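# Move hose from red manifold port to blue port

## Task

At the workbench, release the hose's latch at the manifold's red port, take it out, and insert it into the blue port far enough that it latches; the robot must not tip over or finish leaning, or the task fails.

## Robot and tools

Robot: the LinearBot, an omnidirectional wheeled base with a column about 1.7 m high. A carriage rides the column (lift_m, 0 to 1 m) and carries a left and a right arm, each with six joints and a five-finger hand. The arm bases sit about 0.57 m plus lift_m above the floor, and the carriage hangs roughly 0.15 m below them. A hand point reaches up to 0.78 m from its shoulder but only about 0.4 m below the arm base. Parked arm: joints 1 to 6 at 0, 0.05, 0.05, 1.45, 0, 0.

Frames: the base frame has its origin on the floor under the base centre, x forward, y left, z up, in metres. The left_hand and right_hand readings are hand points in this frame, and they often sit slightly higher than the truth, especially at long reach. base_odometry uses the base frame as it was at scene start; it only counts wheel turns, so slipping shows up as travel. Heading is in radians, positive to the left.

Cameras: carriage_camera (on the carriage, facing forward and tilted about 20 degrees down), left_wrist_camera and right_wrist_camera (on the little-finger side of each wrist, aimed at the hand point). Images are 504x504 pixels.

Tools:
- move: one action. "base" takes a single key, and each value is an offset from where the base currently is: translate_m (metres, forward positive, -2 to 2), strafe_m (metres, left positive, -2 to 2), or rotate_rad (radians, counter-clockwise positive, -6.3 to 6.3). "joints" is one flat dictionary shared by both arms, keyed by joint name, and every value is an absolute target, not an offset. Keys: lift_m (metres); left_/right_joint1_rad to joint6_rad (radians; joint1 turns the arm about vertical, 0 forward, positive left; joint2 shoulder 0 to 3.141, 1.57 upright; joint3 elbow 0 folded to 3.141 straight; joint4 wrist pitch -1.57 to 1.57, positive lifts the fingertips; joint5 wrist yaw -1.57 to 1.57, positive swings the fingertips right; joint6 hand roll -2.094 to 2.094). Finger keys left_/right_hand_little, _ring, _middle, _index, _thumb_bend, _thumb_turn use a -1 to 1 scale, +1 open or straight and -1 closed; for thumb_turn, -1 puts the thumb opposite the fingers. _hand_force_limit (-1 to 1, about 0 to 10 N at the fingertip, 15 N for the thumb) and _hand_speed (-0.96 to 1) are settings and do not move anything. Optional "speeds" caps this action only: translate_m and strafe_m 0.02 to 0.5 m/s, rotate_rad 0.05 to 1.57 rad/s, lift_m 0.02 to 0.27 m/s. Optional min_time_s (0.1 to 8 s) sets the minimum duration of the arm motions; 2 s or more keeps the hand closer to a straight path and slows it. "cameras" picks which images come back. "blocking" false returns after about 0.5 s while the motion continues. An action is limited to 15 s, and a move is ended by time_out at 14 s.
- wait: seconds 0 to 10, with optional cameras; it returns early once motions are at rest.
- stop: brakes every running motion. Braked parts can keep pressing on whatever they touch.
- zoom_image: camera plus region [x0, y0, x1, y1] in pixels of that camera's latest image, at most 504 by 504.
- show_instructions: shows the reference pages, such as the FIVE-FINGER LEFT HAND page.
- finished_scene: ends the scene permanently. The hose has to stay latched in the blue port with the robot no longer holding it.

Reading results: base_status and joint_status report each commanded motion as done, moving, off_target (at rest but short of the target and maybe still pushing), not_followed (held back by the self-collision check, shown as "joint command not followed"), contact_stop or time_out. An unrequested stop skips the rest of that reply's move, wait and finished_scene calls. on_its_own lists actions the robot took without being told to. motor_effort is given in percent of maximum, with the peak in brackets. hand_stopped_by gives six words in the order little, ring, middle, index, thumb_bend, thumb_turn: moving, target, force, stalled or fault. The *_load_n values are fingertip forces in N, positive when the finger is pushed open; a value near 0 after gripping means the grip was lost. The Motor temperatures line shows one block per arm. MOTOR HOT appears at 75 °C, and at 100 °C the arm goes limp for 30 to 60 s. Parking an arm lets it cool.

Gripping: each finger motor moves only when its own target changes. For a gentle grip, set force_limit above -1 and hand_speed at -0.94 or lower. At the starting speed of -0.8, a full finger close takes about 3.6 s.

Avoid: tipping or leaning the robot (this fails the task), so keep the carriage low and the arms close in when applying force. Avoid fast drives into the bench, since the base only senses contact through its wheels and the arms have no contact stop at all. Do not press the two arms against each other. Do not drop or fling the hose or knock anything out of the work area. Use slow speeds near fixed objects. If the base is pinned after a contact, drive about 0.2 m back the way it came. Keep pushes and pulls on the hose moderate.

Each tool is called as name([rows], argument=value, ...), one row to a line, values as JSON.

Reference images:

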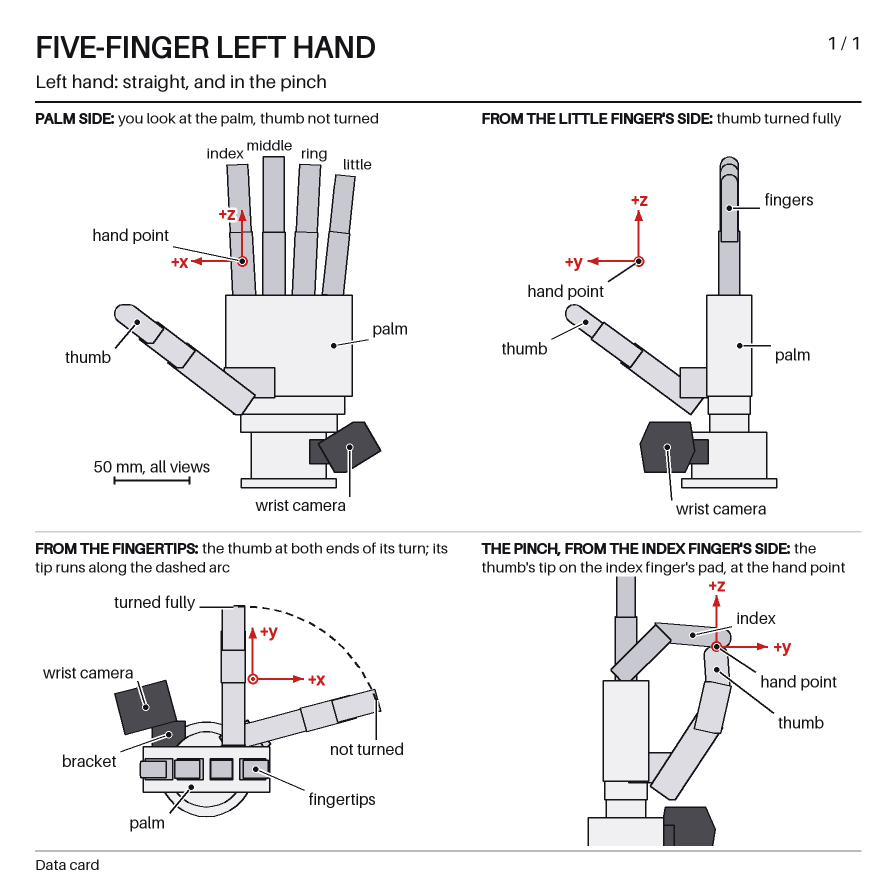

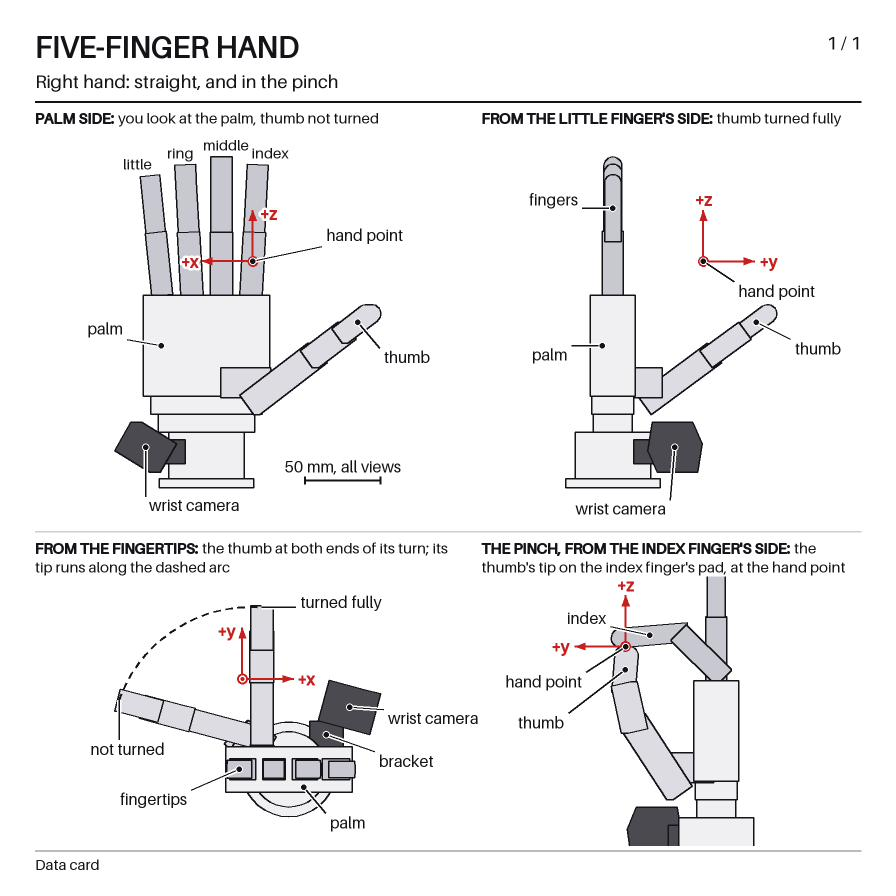

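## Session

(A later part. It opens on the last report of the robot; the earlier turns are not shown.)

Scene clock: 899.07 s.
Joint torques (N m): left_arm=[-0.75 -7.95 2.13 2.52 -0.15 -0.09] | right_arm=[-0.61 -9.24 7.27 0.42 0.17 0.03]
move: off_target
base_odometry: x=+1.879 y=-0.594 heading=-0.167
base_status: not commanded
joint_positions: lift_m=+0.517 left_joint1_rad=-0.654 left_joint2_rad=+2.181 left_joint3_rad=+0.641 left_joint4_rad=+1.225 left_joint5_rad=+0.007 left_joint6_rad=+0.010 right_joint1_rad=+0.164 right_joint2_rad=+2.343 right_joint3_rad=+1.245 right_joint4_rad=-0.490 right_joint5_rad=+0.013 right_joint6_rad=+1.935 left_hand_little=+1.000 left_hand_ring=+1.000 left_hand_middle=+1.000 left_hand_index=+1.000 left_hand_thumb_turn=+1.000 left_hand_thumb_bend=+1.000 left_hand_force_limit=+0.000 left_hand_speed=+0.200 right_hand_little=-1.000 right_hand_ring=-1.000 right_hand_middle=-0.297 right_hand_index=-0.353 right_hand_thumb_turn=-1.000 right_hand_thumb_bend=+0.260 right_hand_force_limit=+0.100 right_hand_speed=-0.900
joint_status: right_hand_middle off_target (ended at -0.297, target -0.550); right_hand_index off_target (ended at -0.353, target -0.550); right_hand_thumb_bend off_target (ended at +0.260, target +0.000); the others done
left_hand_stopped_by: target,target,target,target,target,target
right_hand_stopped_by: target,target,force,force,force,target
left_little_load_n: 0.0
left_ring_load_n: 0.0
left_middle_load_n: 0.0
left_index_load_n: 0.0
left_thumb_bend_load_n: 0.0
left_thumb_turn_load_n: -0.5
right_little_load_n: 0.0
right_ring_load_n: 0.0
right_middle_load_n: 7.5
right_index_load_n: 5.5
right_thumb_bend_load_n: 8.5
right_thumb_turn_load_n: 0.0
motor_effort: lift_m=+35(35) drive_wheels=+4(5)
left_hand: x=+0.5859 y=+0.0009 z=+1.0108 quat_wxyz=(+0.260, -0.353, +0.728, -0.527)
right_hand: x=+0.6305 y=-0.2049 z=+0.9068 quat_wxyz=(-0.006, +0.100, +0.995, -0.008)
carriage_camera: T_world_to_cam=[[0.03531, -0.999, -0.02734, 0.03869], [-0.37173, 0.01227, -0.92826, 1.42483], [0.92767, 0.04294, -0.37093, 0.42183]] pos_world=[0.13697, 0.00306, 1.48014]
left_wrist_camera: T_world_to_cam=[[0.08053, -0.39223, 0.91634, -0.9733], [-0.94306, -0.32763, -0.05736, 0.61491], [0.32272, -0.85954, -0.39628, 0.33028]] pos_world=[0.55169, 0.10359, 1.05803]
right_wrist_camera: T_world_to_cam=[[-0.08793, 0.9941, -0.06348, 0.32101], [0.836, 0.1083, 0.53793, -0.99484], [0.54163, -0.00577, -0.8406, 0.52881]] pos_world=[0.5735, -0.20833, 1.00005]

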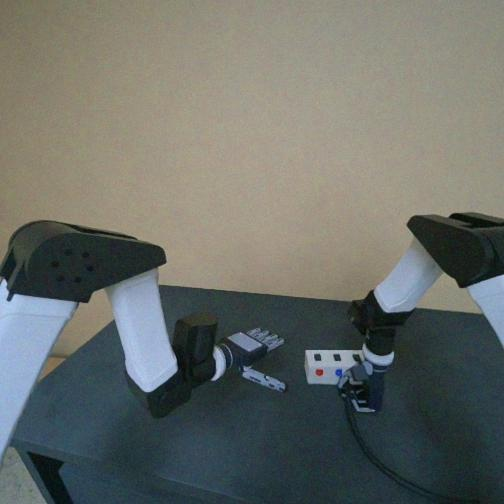

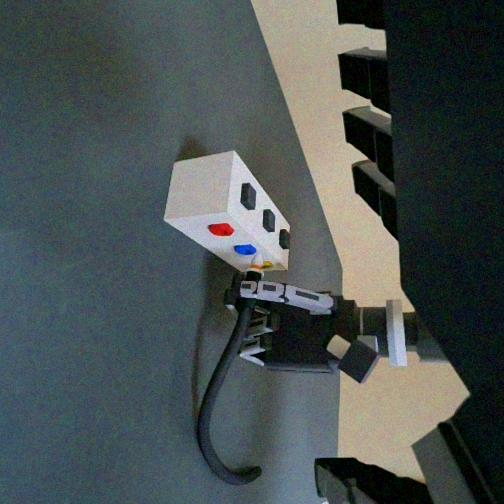

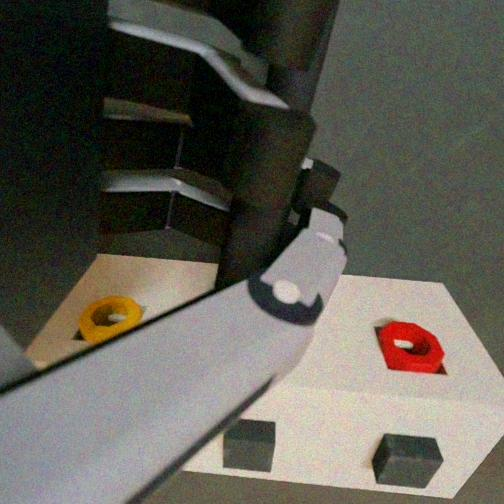

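move(joints={"lift_m": 0.508, "right_joint1_rad": 0.133, "right_joint2_rad": 2.353, "right_joint3_rad": 1.29, "right_joint4_rad": -0.475, "right_joint6_rad": 1.704}, speeds={"lift_m": 0.02}, min_time_s=2, cameras=["carriage_camera", "left_wrist_camera", "right_wrist_camera"])

zoom_image(camera="left_wrist_camera", region=[220, 230, 290, 300])

zoom_image(camera="carriage_camera", region=[310, 345, 380, 415])

Scene clock: 946.20 s.
Joint torques (N m): left_arm=[-0.8 -7.97 2.22 2.6 -0.15 -0.1] | right_arm=[-0.69 -8.64 7.58 0.52 0.18 -0.05]
move: done
base_odometry: x=+1.879 y=-0.594 heading=-0.167
base_status: not commanded
joint_positions: lift_m=+0.508 left_joint1_rad=-0.654 left_joint2_rad=+2.182 left_joint3_rad=+0.641 left_joint4_rad=+1.224 left_joint5_rad=+0.007 left_joint6_rad=+0.010 right_joint1_rad=+0.141 right_joint2_rad=+2.349 right_joint3_rad=+1.263 right_joint4_rad=-0.488 right_joint5_rad=+0.013 right_joint6_rad=+1.713 left_hand_little=+1.000 left_hand_ring=+1.000 left_hand_middle=+1.000 left_hand_index=+1.000 left_hand_thumb_turn=+1.000 left_hand_thumb_bend=+1.000 left_hand_force_limit=+0.000 left_hand_speed=+0.200 right_hand_little=-1.000 right_hand_ring=-1.000 right_hand_middle=-0.297 right_hand_index=-0.353 right_hand_thumb_turn=-1.000 right_hand_thumb_bend=+0.260 right_hand_force_limit=+0.100 right_hand_speed=-0.900
joint_status: all done
left_hand_stopped_by: target,target,target,target,target,target
right_hand_stopped_by: target,target,force,force,force,target
left_little_load_n: 0.0
left_ring_load_n: 0.0
left_middle_load_n: 0.0
left_index_load_n: 0.0
left_thumb_bend_load_n: 0.0
left_thumb_turn_load_n: 0.0
right_little_load_n: 0.5
right_ring_load_n: 0.0
right_middle_load_n: 7.5
right_index_load_n: 5.5
right_thumb_bend_load_n: 8.5
right_thumb_turn_load_n: 0.5
motor_effort: lift_m=+25(26) drive_wheels=+4(5)
left_hand: x=+0.5855 y=+0.0012 z=+1.0018 quat_wxyz=(+0.260, -0.353, +0.729, -0.526)
right_hand: x=+0.6272 y=-0.2049 z=+0.9000 quat_wxyz=(-0.001, +0.001, +1.000, -0.006)
carriage_camera: T_world_to_cam=[[0.03531, -0.999, -0.02734, 0.03847], [-0.37173, 0.01227, -0.92826, 1.41731], [0.92767, 0.04294, -0.37093, 0.41883]] pos_world=[0.13697, 0.00306, 1.47204]
left_wrist_camera: T_world_to_cam=[[0.08243, -0.39373, 0.91552, -0.96527], [-0.94321, -0.32745, -0.0559, 0.61272], [0.32179, -0.85893, -0.39836, 0.32973]] pos_world=[0.55139, 0.1038, 1.04933]
right_wrist_camera: T_world_to_cam=[[-0.28218, 0.95738, -0.06164, 0.43296], [0.79312, 0.26895, 0.54646, -0.93639], [0.53975, 0.10531, -0.83521, 0.54401]] pos_world=[0.57121, -0.21996, 0.99275]

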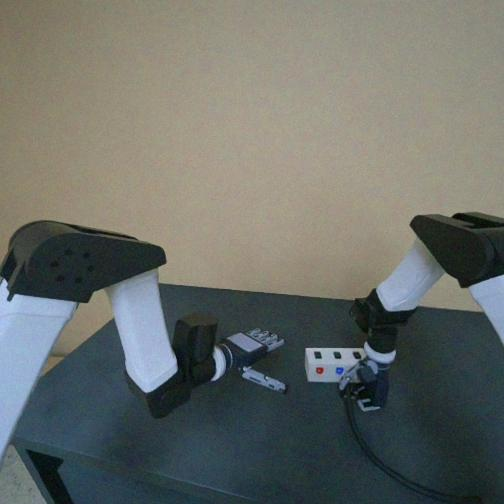

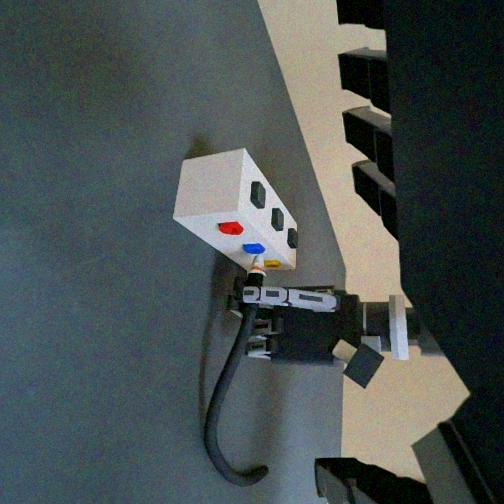

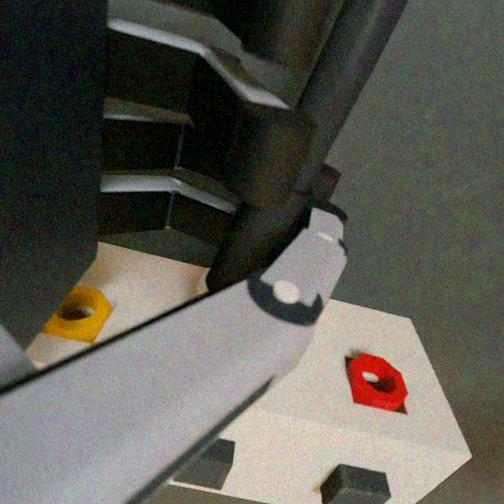

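Scaled by 7.200.

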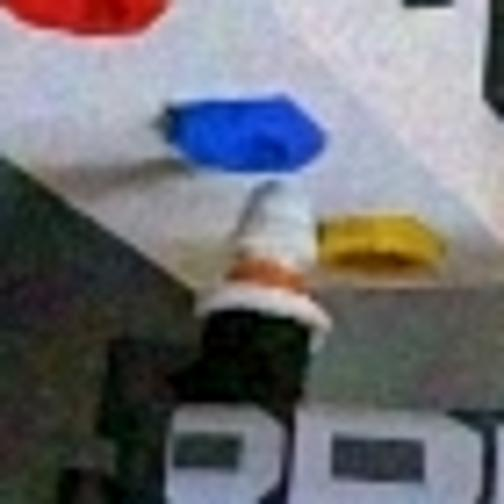

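Scaled by 7.200.

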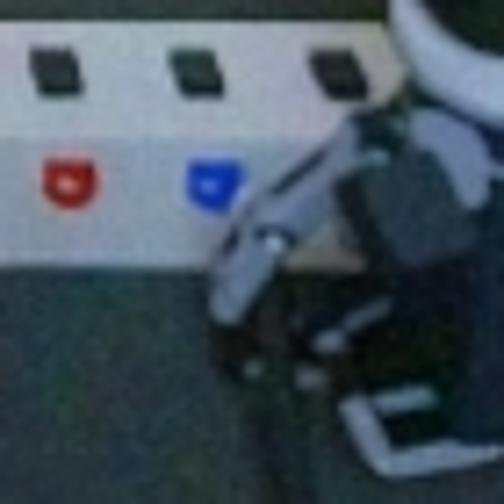

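zoom_image(camera="right_wrist_camera", region=[180, 150, 340, 310])

Scaled by 3.150.

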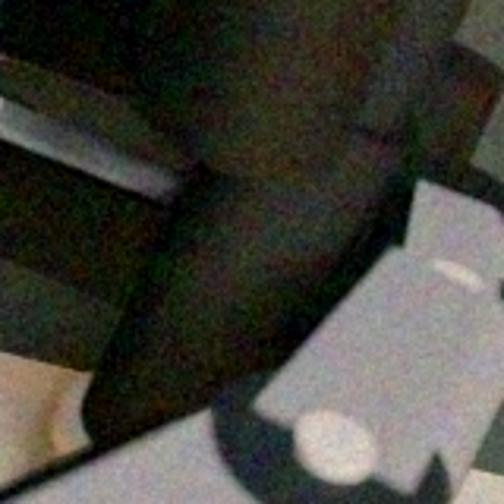

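move(joints={"right_joint1_rad": 0.159, "right_joint2_rad": 2.3605, "right_joint3_rad": 1.305, "right_joint4_rad": -0.5, "right_joint6_rad": 1.654}, min_time_s=1.5, cameras=["carriage_camera", "left_wrist_camera", "right_wrist_camera"])

zoom_image(camera="left_wrist_camera", region=[220, 230, 290, 300])

zoom_image(camera="carriage_camera", region=[310, 345, 380, 415])

zoom_image(camera="right_wrist_camera", region=[180, 150, 340, 310])

Scene clock: 986.70 s.
Joint torques (N m): left_arm=[-0.64 -8.06 2.18 2.55 -0.14 -0.16] | right_arm=[0.51 -8.75 7.62 0.29 0.17 -0.04]
move: done
base_odometry: x=+1.879 y=-0.594 heading=-0.167
base_status: not commanded
joint_positions: lift_m=+0.508 left_joint1_rad=-0.654 left_joint2_rad=+2.182 left_joint3_rad=+0.641 left_joint4_rad=+1.224 left_joint5_rad=+0.007 left_joint6_rad=+0.010 right_joint1_rad=+0.152 right_joint2_rad=+2.356 right_joint3_rad=+1.278 right_joint4_rad=-0.489 right_joint5_rad=+0.013 right_joint6_rad=+1.663 left_hand_little=+1.000 left_hand_ring=+1.000 left_hand_middle=+1.000 left_hand_index=+1.000 left_hand_thumb_turn=+1.000 left_hand_thumb_bend=+1.000 left_hand_force_limit=+0.000 left_hand_speed=+0.200 right_hand_little=-1.000 right_hand_ring=-1.000 right_hand_middle=-0.297 right_hand_index=-0.353 right_hand_thumb_turn=-1.000 right_hand_thumb_bend=+0.260 right_hand_force_limit=+0.100 right_hand_speed=-0.900
joint_status: all done
left_hand_stopped_by: target,target,target,target,target,target
right_hand_stopped_by: target,target,force,force,force,target
left_little_load_n: 0.0
left_ring_load_n: 0.0
left_middle_load_n: 0.0
left_index_load_n: -0.5
left_thumb_bend_load_n: 0.0
left_thumb_turn_load_n: 0.0
right_little_load_n: 0.0
right_ring_load_n: 0.0
right_middle_load_n: 7.5
right_index_load_n: 5.5
right_thumb_bend_load_n: 9.0
right_thumb_turn_load_n: 0.5
motor_effort: lift_m=+25(25) drive_wheels=+4(4)
left_hand: x=+0.5855 y=+0.0012 z=+1.0018 quat_wxyz=(+0.260, -0.353, +0.729, -0.526)
right_hand: x=+0.6276 y=-0.1985 z=+0.9001 quat_wxyz=(+0.002, -0.030, +1.000, -0.006)
carriage_camera: T_world_to_cam=[[0.03531, -0.999, -0.02734, 0.03847], [-0.37173, 0.01227, -0.92826, 1.41731], [0.92767, 0.04294, -0.37093, 0.41883]] pos_world=[0.13697, 0.00306, 1.47204]
left_wrist_camera: T_world_to_cam=[[0.08243, -0.39373, 0.91552, -0.96527], [-0.94321, -0.32745, -0.0559, 0.61272], [0.32179, -0.85893, -0.39836, 0.32973]] pos_world=[0.55139, 0.1038, 1.04933]
right_wrist_camera: T_world_to_cam=[[-0.33973, 0.93844, -0.06265, 0.46017], [0.77184, 0.31624, 0.5516, -0.92031], [0.53745, 0.13904, -0.83175, 0.54821]] pos_world=[0.57202, -0.21702, 0.99245]

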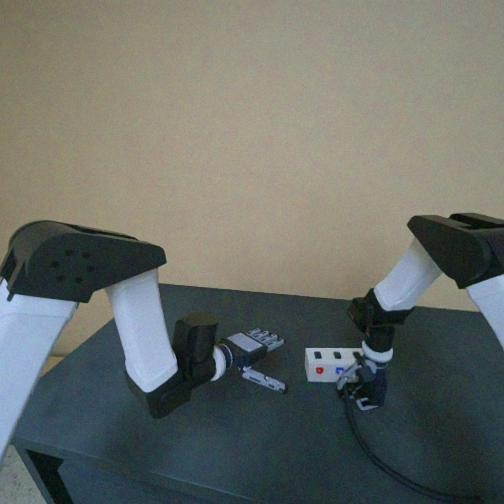

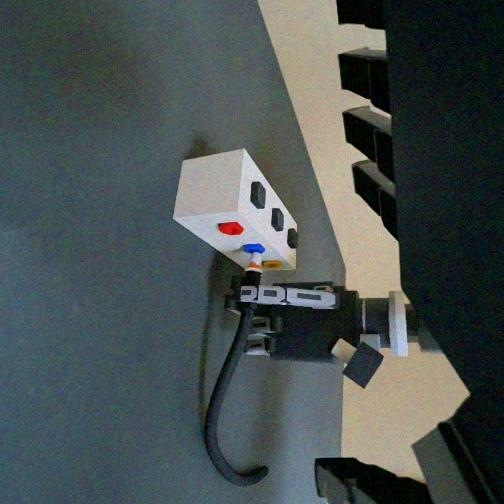

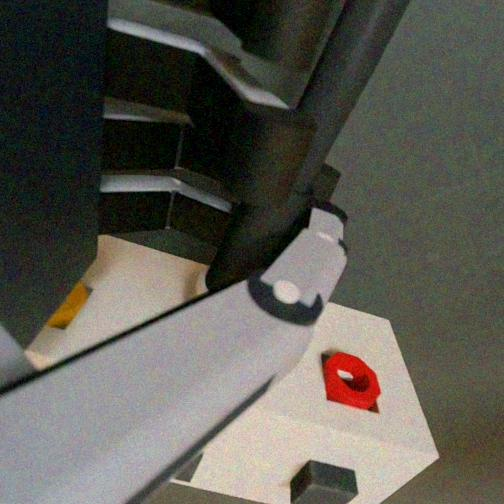

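Scaled by 7.200.

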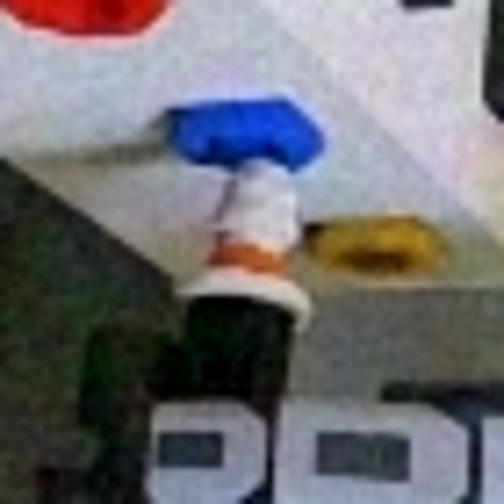

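Scaled by 7.200.

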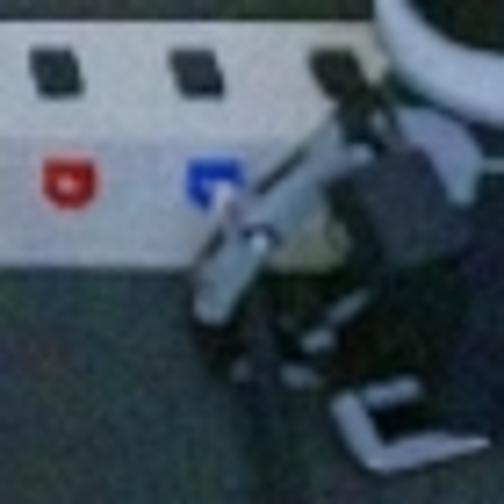

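Scaled by 3.150.

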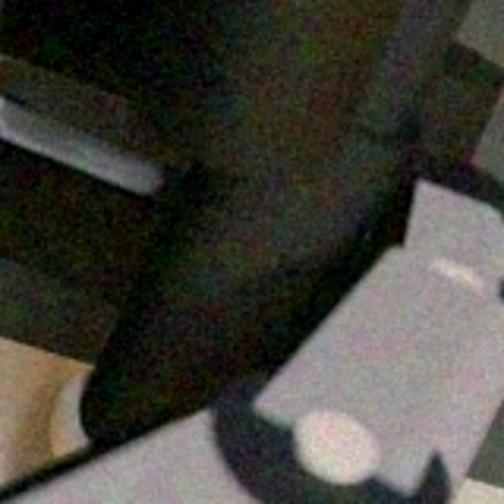

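move(joints={"lift_m": 0.5065, "right_joint1_rad": 0.142, "right_joint2_rad": 2.3865, "right_joint3_rad": 1.359, "right_joint4_rad": -0.535, "right_joint6_rad": 1.65}, speeds={"lift_m": 0.02}, min_time_s=2, cameras=["carriage_camera", "left_wrist_camera"])

zoom_image(camera="left_wrist_camera", region=[220, 230, 290, 300])

zoom_image(camera="carriage_camera", region=[310, 345, 380, 415])

Scene clock: 1030.50 s.
Joint torques (N m): left_arm=[-0.65 -8.13 2.11 2.56 -0.16 -0.12] | right_arm=[-0.83 -8.96 7.77 0.28 0.17 -0.03]
Motor temperatures (°C): left_arm=[22 44 28 42 21 22] | right_arm=[24 57 36 26 24 24]
move: done
base_odometry: x=+1.879 y=-0.594 heading=-0.167
base_status: not commanded
joint_positions: lift_m=+0.507 left_joint1_rad=-0.654 left_joint2_rad=+2.183 left_joint3_rad=+0.641 left_joint4_rad=+1.223 left_joint5_rad=+0.007 left_joint6_rad=+0.010 right_joint1_rad=+0.152 right_joint2_rad=+2.382 right_joint3_rad=+1.332 right_joint4_rad=-0.526 right_joint5_rad=+0.013 right_joint6_rad=+1.657 left_hand_little=+1.000 left_hand_ring=+1.000 left_hand_middle=+1.000 left_hand_index=+1.000 left_hand_thumb_turn=+1.000 left_hand_thumb_bend=+1.000 left_hand_force_limit=+0.000 left_hand_speed=+0.200 right_hand_little=-1.000 right_hand_ring=-1.000 right_hand_middle=-0.297 right_hand_index=-0.353 right_hand_thumb_turn=-1.000 right_hand_thumb_bend=+0.260 right_hand_force_limit=+0.100 right_hand_speed=-0.900
joint_status: all done
left_hand_stopped_by: target,target,target,target,target,target
right_hand_stopped_by: target,target,force,force,force,target
left_little_load_n: 0.0
left_ring_load_n: 0.0
left_middle_load_n: 0.0
left_index_load_n: 0.0
left_thumb_bend_load_n: 0.0
left_thumb_turn_load_n: 0.0
right_little_load_n: 0.0
right_ring_load_n: 0.0
right_middle_load_n: 7.5
right_index_load_n: 5.5
right_thumb_bend_load_n: 8.5
right_thumb_turn_load_n: 0.5
motor_effort: lift_m=+25(26) drive_wheels=+3(5)
left_hand: x=+0.5853 y=+0.0013 z=+0.9998 quat_wxyz=(+0.260, -0.353, +0.729, -0.525)
right_hand: x=+0.6346 y=-0.1972 z=+0.8981 quat_wxyz=(-0.002, -0.033, +0.999, -0.007)
carriage_camera: T_world_to_cam=[[0.03531, -0.999, -0.02734, 0.03843], [-0.37173, 0.01227, -0.92826, 1.41592], [0.92767, 0.04294, -0.37093, 0.41827]] pos_world=[0.13697, 0.00306, 1.47054]
left_wrist_camera: T_world_to_cam=[[0.08358, -0.39454, 0.91507, -0.96356], [-0.94326, -0.32745, -0.05503, 0.61167], [0.32136, -0.85855, -0.39952, 0.33051]] pos_world=[0.55129, 0.1039, 1.04743]

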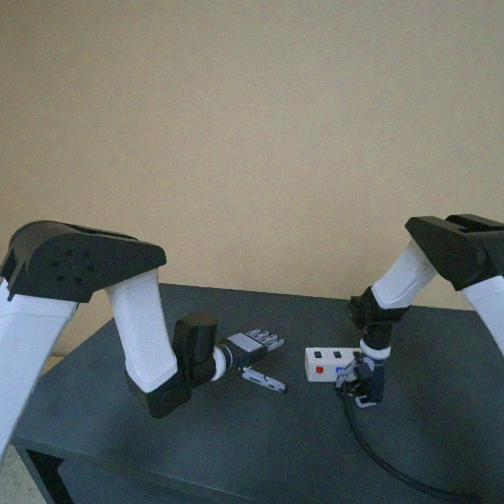

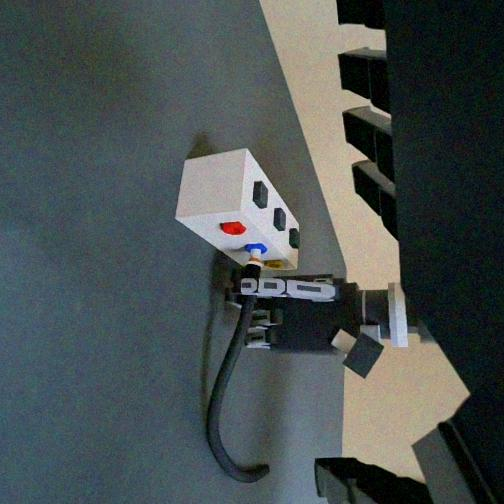

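Scaled by 7.200.

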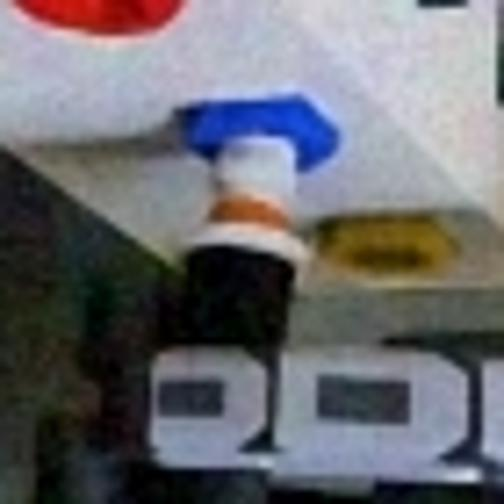

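Scaled by 7.200.

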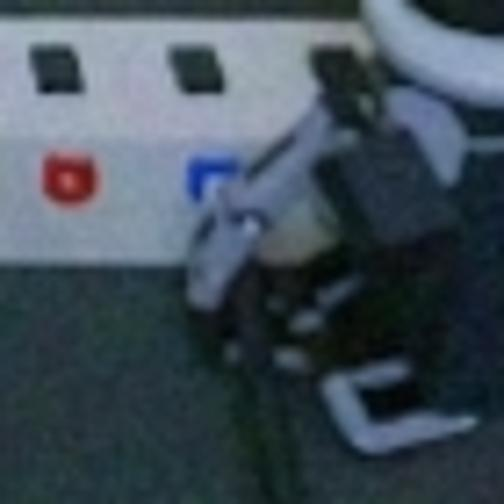

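move(joints={"right_joint1_rad": 0.138, "right_joint2_rad": 2.417, "right_joint3_rad": 1.426, "right_joint4_rad": -0.568, "right_joint6_rad": 1.647}, min_time_s=2.5, cameras=["carriage_camera", "left_wrist_camera", "right_wrist_camera"])

zoom_image(camera="left_wrist_camera", region=[220, 230, 290, 300])

zoom_image(camera="carriage_camera", region=[310, 345, 380, 415])

Scene clock: 1043.30 s.
Joint torques (N m): left_arm=[-0.64 -8.06 2.02 2.61 -0.17 -0.09] | right_arm=[-0.87 -9.17 8.08 0.33 0.17 -0.02]
Motor temperatures (°C): left_arm=[22 43 28 42 21 22] | right_arm=[24 56 35 26 24 24]
move: done
base_odometry: x=+1.879 y=-0.594 heading=-0.167
base_status: not commanded
joint_positions: lift_m=+0.507 left_joint1_rad=-0.654 left_joint2_rad=+2.183 left_joint3_rad=+0.641 left_joint4_rad=+1.223 left_joint5_rad=+0.007 left_joint6_rad=+0.010 right_joint1_rad=+0.148 right_joint2_rad=+2.413 right_joint3_rad=+1.397 right_joint4_rad=-0.565 right_joint5_rad=+0.013 right_joint6_rad=+1.653 left_hand_little=+1.000 left_hand_ring=+1.000 left_hand_middle=+1.000 left_hand_index=+1.000 left_hand_thumb_turn=+1.000 left_hand_thumb_bend=+1.000 left_hand_force_limit=+0.000 left_hand_speed=+0.200 right_hand_little=-1.000 right_hand_ring=-1.000 right_hand_middle=-0.297 right_hand_index=-0.353 right_hand_thumb_turn=-1.000 right_hand_thumb_bend=+0.260 right_hand_force_limit=+0.100 right_hand_speed=-0.900
joint_status: all done
left_hand_stopped_by: target,target,target,target,target,target
right_hand_stopped_by: target,target,force,force,force,target
left_little_load_n: -0.5
left_ring_load_n: 0.0
left_middle_load_n: 0.0
left_index_load_n: 0.0
left_thumb_bend_load_n: 0.0
left_thumb_turn_load_n: 0.0
right_little_load_n: 0.0
right_ring_load_n: 0.0
right_middle_load_n: 7.5
right_index_load_n: 5.5
right_thumb_bend_load_n: 8.5
right_thumb_turn_load_n: 0.0
motor_effort: lift_m=+25(25) drive_wheels=+4(5)
left_hand: x=+0.5853 y=+0.0013 z=+0.9998 quat_wxyz=(+0.260, -0.353, +0.729, -0.525)
right_hand: x=+0.6452 y=-0.1971 z=+0.8982 quat_wxyz=(-0.004, -0.033, +0.999, -0.007)
carriage_camera: T_world_to_cam=[[0.03531, -0.999, -0.02734, 0.03843], [-0.37173, 0.01227, -0.92826, 1.41592], [0.92767, 0.04294, -0.37093, 0.41827]] pos_world=[0.13697, 0.00306, 1.47054]
left_wrist_camera: T_world_to_cam=[[0.08358, -0.39454, 0.91507, -0.96356], [-0.94326, -0.32745, -0.05503, 0.61167], [0.32136, -0.85855, -0.39952, 0.33051]] pos_world=[0.55129, 0.1039, 1.04743]
right_wrist_camera: T_world_to_cam=[[-0.34557, 0.93648, -0.05992, 0.46567], [0.77744, 0.32147, 0.5406, -0.92602], [0.52552, 0.14023, -0.83915, 0.55144]] pos_world=[0.59106, -0.21573, 0.99125]

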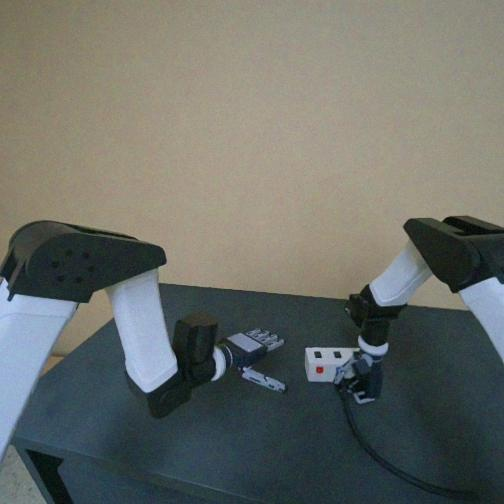

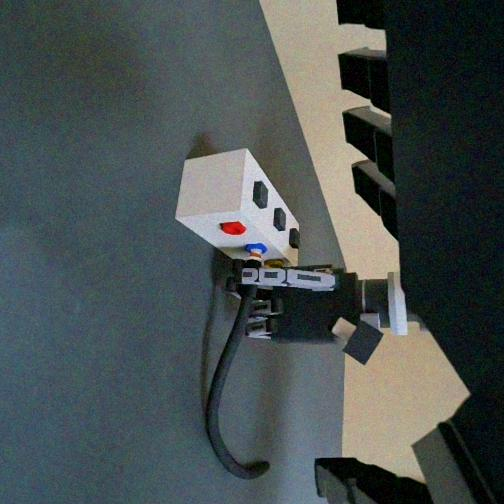

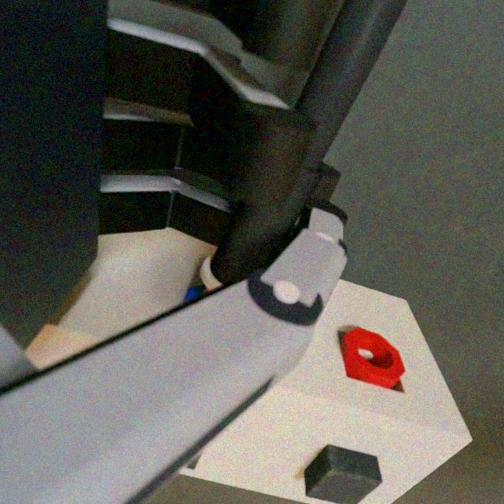

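Scaled by 7.200.

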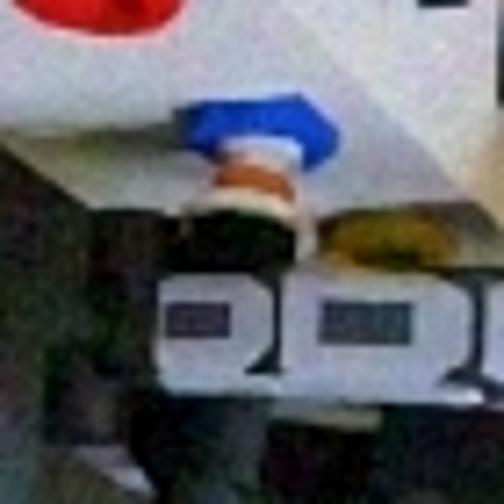

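Scaled by 7.200.

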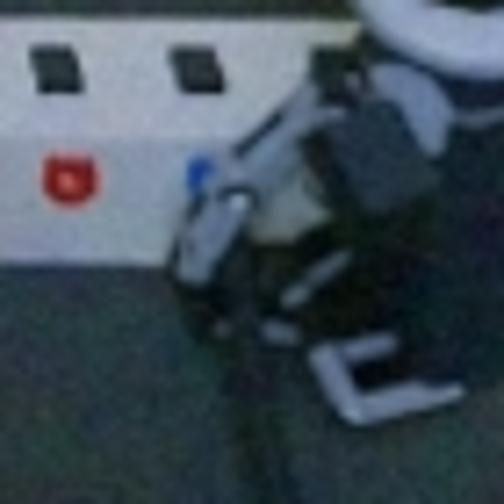

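move(joints={"right_joint1_rad": 0.135, "right_joint2_rad": 2.439, "right_joint3_rad": 1.473, "right_joint4_rad": -0.592, "right_joint6_rad": 1.645}, min_time_s=2.5, cameras=["carriage_camera", "left_wrist_camera", "right_wrist_camera"])

zoom_image(camera="left_wrist_camera", region=[220, 230, 290, 300])

zoom_image(camera="right_wrist_camera", region=[160, 150, 400, 390])

Scene clock: 1056.10 s.
Joint torques (N m): left_arm=[-0.7 -8.2 2.22 2.55 -0.14 -0.11] | right_arm=[-0.79 -9.44 8.36 0.37 0.17 -0.03]
Motor temperatures (°C): left_arm=[22 43 28 42 21 22] | right_arm=[24 57 36 26 24 24]
move: done
base_odometry: x=+1.879 y=-0.594 heading=-0.167
base_status: not commanded
joint_positions: lift_m=+0.507 left_joint1_rad=-0.654 left_joint2_rad=+2.183 left_joint3_rad=+0.641 left_joint4_rad=+1.223 left_joint5_rad=+0.007 left_joint6_rad=+0.010 right_joint1_rad=+0.144 right_joint2_rad=+2.436 right_joint3_rad=+1.442 right_joint4_rad=-0.594 right_joint5_rad=+0.013 right_joint6_rad=+1.651 left_hand_little=+1.000 left_hand_ring=+1.000 left_hand_middle=+1.000 left_hand_index=+1.000 left_hand_thumb_turn=+1.000 left_hand_thumb_bend=+1.000 left_hand_force_limit=+0.000 left_hand_speed=+0.200 right_hand_little=-1.000 right_hand_ring=-1.000 right_hand_middle=-0.297 right_hand_index=-0.353 right_hand_thumb_turn=-1.000 right_hand_thumb_bend=+0.260 right_hand_force_limit=+0.100 right_hand_speed=-0.900
joint_status: all done
left_hand_stopped_by: target,target,target,target,target,target
right_hand_stopped_by: target,target,force,force,force,target
left_little_load_n: 0.0
left_ring_load_n: 0.0
left_middle_load_n: 0.0
left_index_load_n: 0.0
left_thumb_bend_load_n: 0.0
left_thumb_turn_load_n: 0.0
right_little_load_n: 0.0
right_ring_load_n: 0.0
right_middle_load_n: 7.5
right_index_load_n: 5.5
right_thumb_bend_load_n: 8.5
right_thumb_turn_load_n: 0.5
motor_effort: lift_m=+25(25) drive_wheels=+4(5)
left_hand: x=+0.5853 y=+0.0013 z=+0.9998 quat_wxyz=(+0.260, -0.353, +0.729, -0.525)
right_hand: x=+0.6513 y=-0.1976 z=+0.8973 quat_wxyz=(-0.008, -0.032, +0.999, -0.007)
carriage_camera: T_world_to_cam=[[0.03531, -0.999, -0.02734, 0.03843], [-0.37173, 0.01227, -0.92826, 1.41592], [0.92767, 0.04294, -0.37093, 0.41827]] pos_world=[0.13697, 0.00306, 1.47054]
left_wrist_camera: T_world_to_cam=[[0.08358, -0.39454, 0.91507, -0.96356], [-0.94326, -0.32745, -0.05503, 0.61167], [0.32136, -0.85855, -0.39952, 0.33051]] pos_world=[0.55129, 0.1039, 1.04743]
right_wrist_camera: T_world_to_cam=[[-0.34491, 0.93681, -0.05843, 0.46653], [0.78168, 0.32114, 0.53465, -0.92751], [0.51963, 0.13873, -0.84305, 0.55464]] pos_world=[0.59772, -0.21614, 0.99074]

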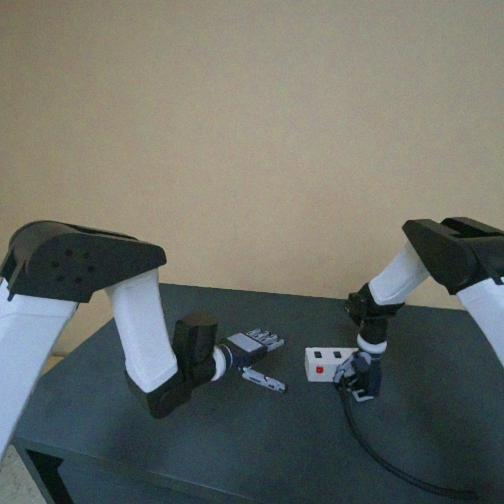

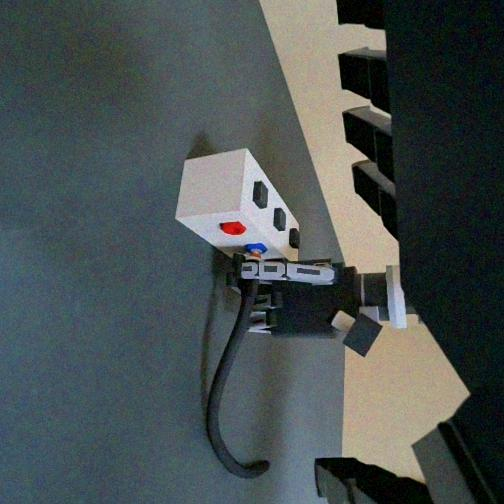

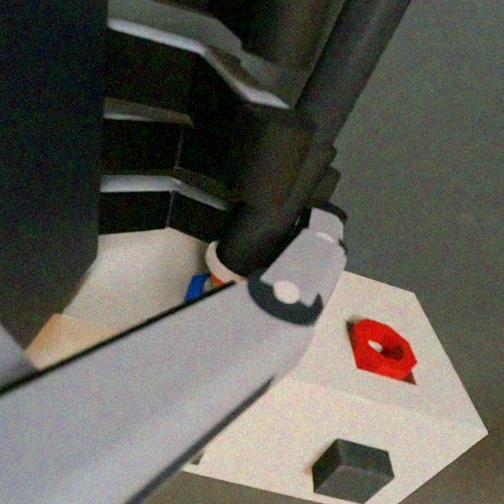

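Scaled by 7.200.

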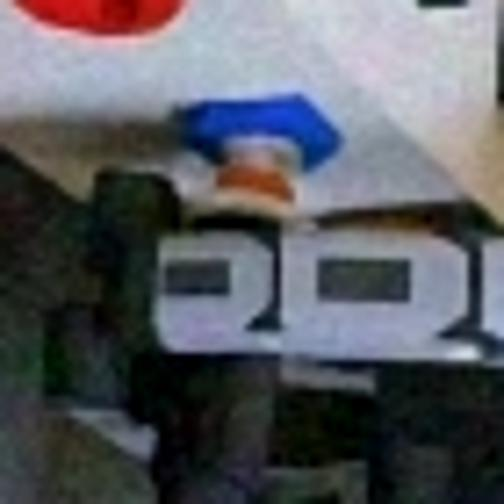

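Scaled by 2.100.

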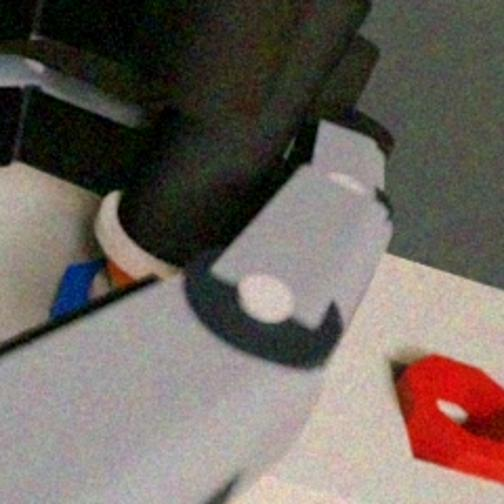

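move(joints={"right_hand_speed": -0.8, "right_hand_thumb_bend": 0.42, "right_hand_index": 0.0, "right_hand_middle": 0.0}, cameras=["left_wrist_camera"])

zoom_image(camera="left_wrist_camera", region=[220, 230, 290, 300])

move(joints={"lift_m": 0.5225, "right_joint2_rad": 2.326, "right_joint3_rad": 1.276, "right_joint4_rad": -0.479, "right_joint6_rad": 1.724}, speeds={"lift_m": 0.02}, min_time_s=2, cameras=["carriage_camera", "left_wrist_camera", "right_wrist_camera"])

zoom_image(camera="left_wrist_camera", region=[200, 220, 300, 320])

Scene clock: 1085.47 s.
Joint torques (N m): left_arm=[-0.77 -8.14 2.11 2.56 -0.14 -0.1] | right_arm=[-0.81 -9.44 8.36 0.36 0.17 -0.02]
Motor temperatures (°C): left_arm=[22 42 28 43 21 22] | right_arm=[24 59 36 26 24 24]
move: done
base_odometry: x=+1.879 y=-0.594 heading=-0.167
base_status: not commanded
joint_positions: lift_m=+0.507 left_joint1_rad=-0.654 left_joint2_rad=+2.183 left_joint3_rad=+0.641 left_joint4_rad=+1.223 left_joint5_rad=+0.007 left_joint6_rad=+0.010 right_joint1_rad=+0.144 right_joint2_rad=+2.436 right_joint3_rad=+1.442 right_joint4_rad=-0.594 right_joint5_rad=+0.013 right_joint6_rad=+1.651 left_hand_little=+1.000 left_hand_ring=+1.000 left_hand_middle=+1.000 left_hand_index=+1.000 left_hand_thumb_turn=+1.000 left_hand_thumb_bend=+1.000 left_hand_force_limit=+0.000 left_hand_speed=+0.200 right_hand_little=-1.000 right_hand_ring=-1.000 right_hand_middle=+0.000 right_hand_index=+0.000 right_hand_thumb_turn=-1.000 right_hand_thumb_bend=+0.420 right_hand_force_limit=+0.100 right_hand_speed=-0.800
joint_status: all done
left_hand_stopped_by: target,target,target,target,target,target
right_hand_stopped_by: target,target,target,target,target,target
left_little_load_n: 0.0
left_ring_load_n: 0.0
left_middle_load_n: 0.0
left_index_load_n: 0.0
left_thumb_bend_load_n: 0.0
left_thumb_turn_load_n: 0.0
right_little_load_n: 0.0
right_ring_load_n: 0.5
right_middle_load_n: 0.0
right_index_load_n: 0.0
right_thumb_bend_load_n: 0.0
right_thumb_turn_load_n: 0.0
motor_effort: lift_m=+25(25) drive_wheels=+4(5)
left_hand: x=+0.5853 y=+0.0013 z=+0.9998 quat_wxyz=(+0.260, -0.353, +0.729, -0.525)
right_hand: x=+0.6513 y=-0.1976 z=+0.8973 quat_wxyz=(-0.008, -0.032, +0.999, -0.007)
left_wrist_camera: T_world_to_cam=[[0.08358, -0.39454, 0.91507, -0.96356], [-0.94326, -0.32745, -0.05503, 0.61167], [0.32136, -0.85855, -0.39952, 0.33051]] pos_world=[0.55129, 0.1039, 1.04743]

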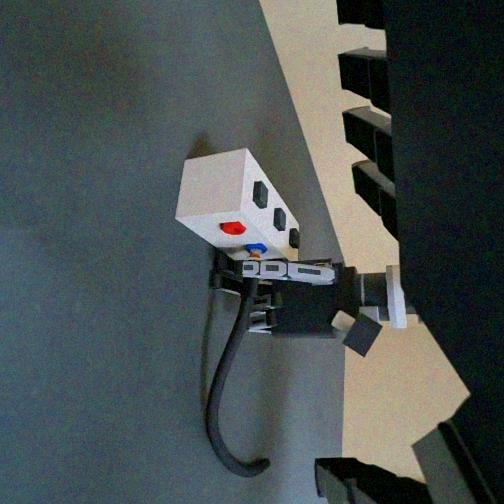

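Scaled by 7.200.

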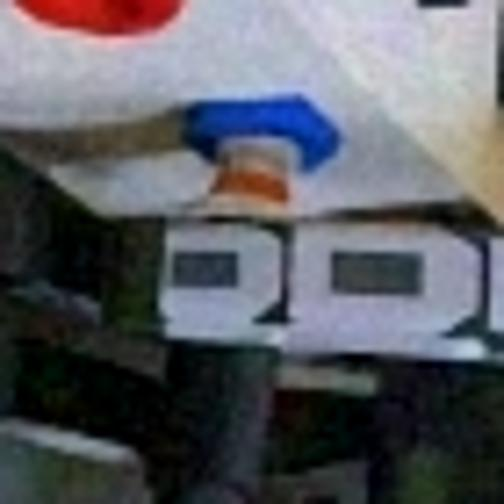

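Scene clock: 1087.77 s.
Joint torques (N m): left_arm=[-0.62 -8.29 2.15 2.55 -0.13 -0.12] | right_arm=[-0.8 -12.19 3.82 0.55 0.17 0.15]
Motor temperatures (°C): left_arm=[22 42 28 43 21 22] | right_arm=[24 59 36 26 24 24]
move: done
base_odometry: x=+1.879 y=-0.594 heading=-0.167
base_status: not commanded
joint_positions: lift_m=+0.522 left_joint1_rad=-0.654 left_joint2_rad=+2.183 left_joint3_rad=+0.641 left_joint4_rad=+1.224 left_joint5_rad=+0.007 left_joint6_rad=+0.010 right_joint1_rad=+0.144 right_joint2_rad=+2.365 right_joint3_rad=+1.287 right_joint4_rad=-0.495 right_joint5_rad=+0.013 right_joint6_rad=+1.716 left_hand_little=+1.000 left_hand_ring=+1.000 left_hand_middle=+1.000 left_hand_index=+1.000 left_hand_thumb_turn=+1.000 left_hand_thumb_bend=+1.000 left_hand_force_limit=+0.000 left_hand_speed=+0.200 right_hand_little=-1.000 right_hand_ring=-1.000 right_hand_middle=+0.000 right_hand_index=+0.000 right_hand_thumb_turn=-1.000 right_hand_thumb_bend=+0.420 right_hand_force_limit=+0.100 right_hand_speed=-0.800
joint_status: all done
left_hand_stopped_by: target,target,target,target,target,target
right_hand_stopped_by: target,target,target,target,target,target
left_little_load_n: 0.0
left_ring_load_n: 0.0
left_middle_load_n: 0.0
left_index_load_n: 0.0
left_thumb_bend_load_n: 0.0
left_thumb_turn_load_n: 0.0
right_little_load_n: -0.5
right_ring_load_n: 0.0
right_middle_load_n: 0.0
right_index_load_n: 0.0
right_thumb_bend_load_n: 0.0
right_thumb_turn_load_n: 0.0
motor_effort: lift_m=+35(38) drive_wheels=+4(5)
left_hand: x=+0.5855 y=+0.0012 z=+1.0152 quat_wxyz=(+0.260, -0.353, +0.729, -0.526)
right_hand: x=+0.6318 y=-0.2029 z=+0.9120 quat_wxyz=(+0.000, +0.000, +1.000, -0.006)
carriage_camera: T_world_to_cam=[[0.03531, -0.999, -0.02734, 0.03884], [-0.37173, 0.01227, -0.92826, 1.42993], [0.92767, 0.04294, -0.37093, 0.42387]] pos_world=[0.13697, 0.00306, 1.48564]
left_wrist_camera: T_world_to_cam=[[0.08243, -0.39373, 0.91552, -0.97754], [-0.94321, -0.32745, -0.0559, 0.61347], [0.32179, -0.85893, -0.39836, 0.33507]] pos_world=[0.55139, 0.1038, 1.06273]
right_wrist_camera: T_world_to_cam=[[-0.28283, 0.95717, -0.06189, 0.4336], [0.79204, 0.26946, 0.54778, -0.94746], [0.54099, 0.1059, -0.83433, 0.5498]] pos_world=[0.57562, -0.21796, 1.00455]

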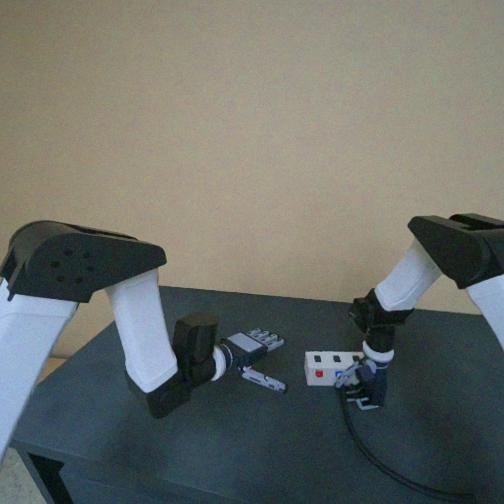

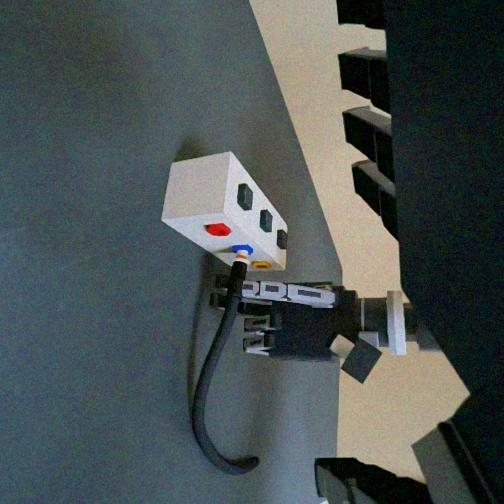

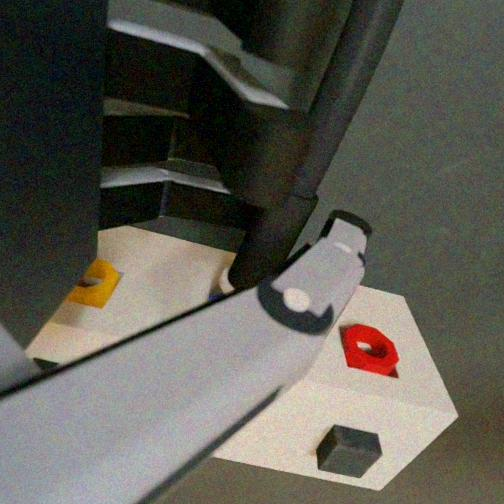

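Scaled by 5.040.

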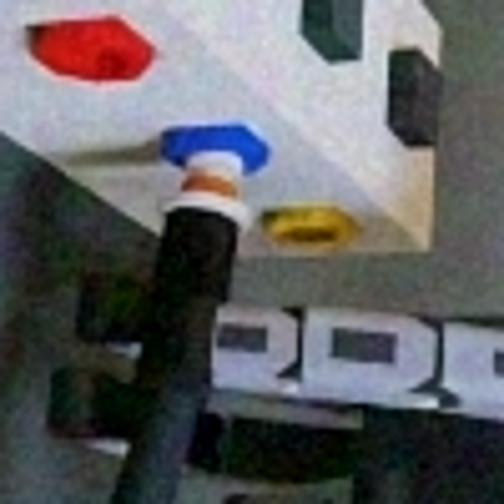

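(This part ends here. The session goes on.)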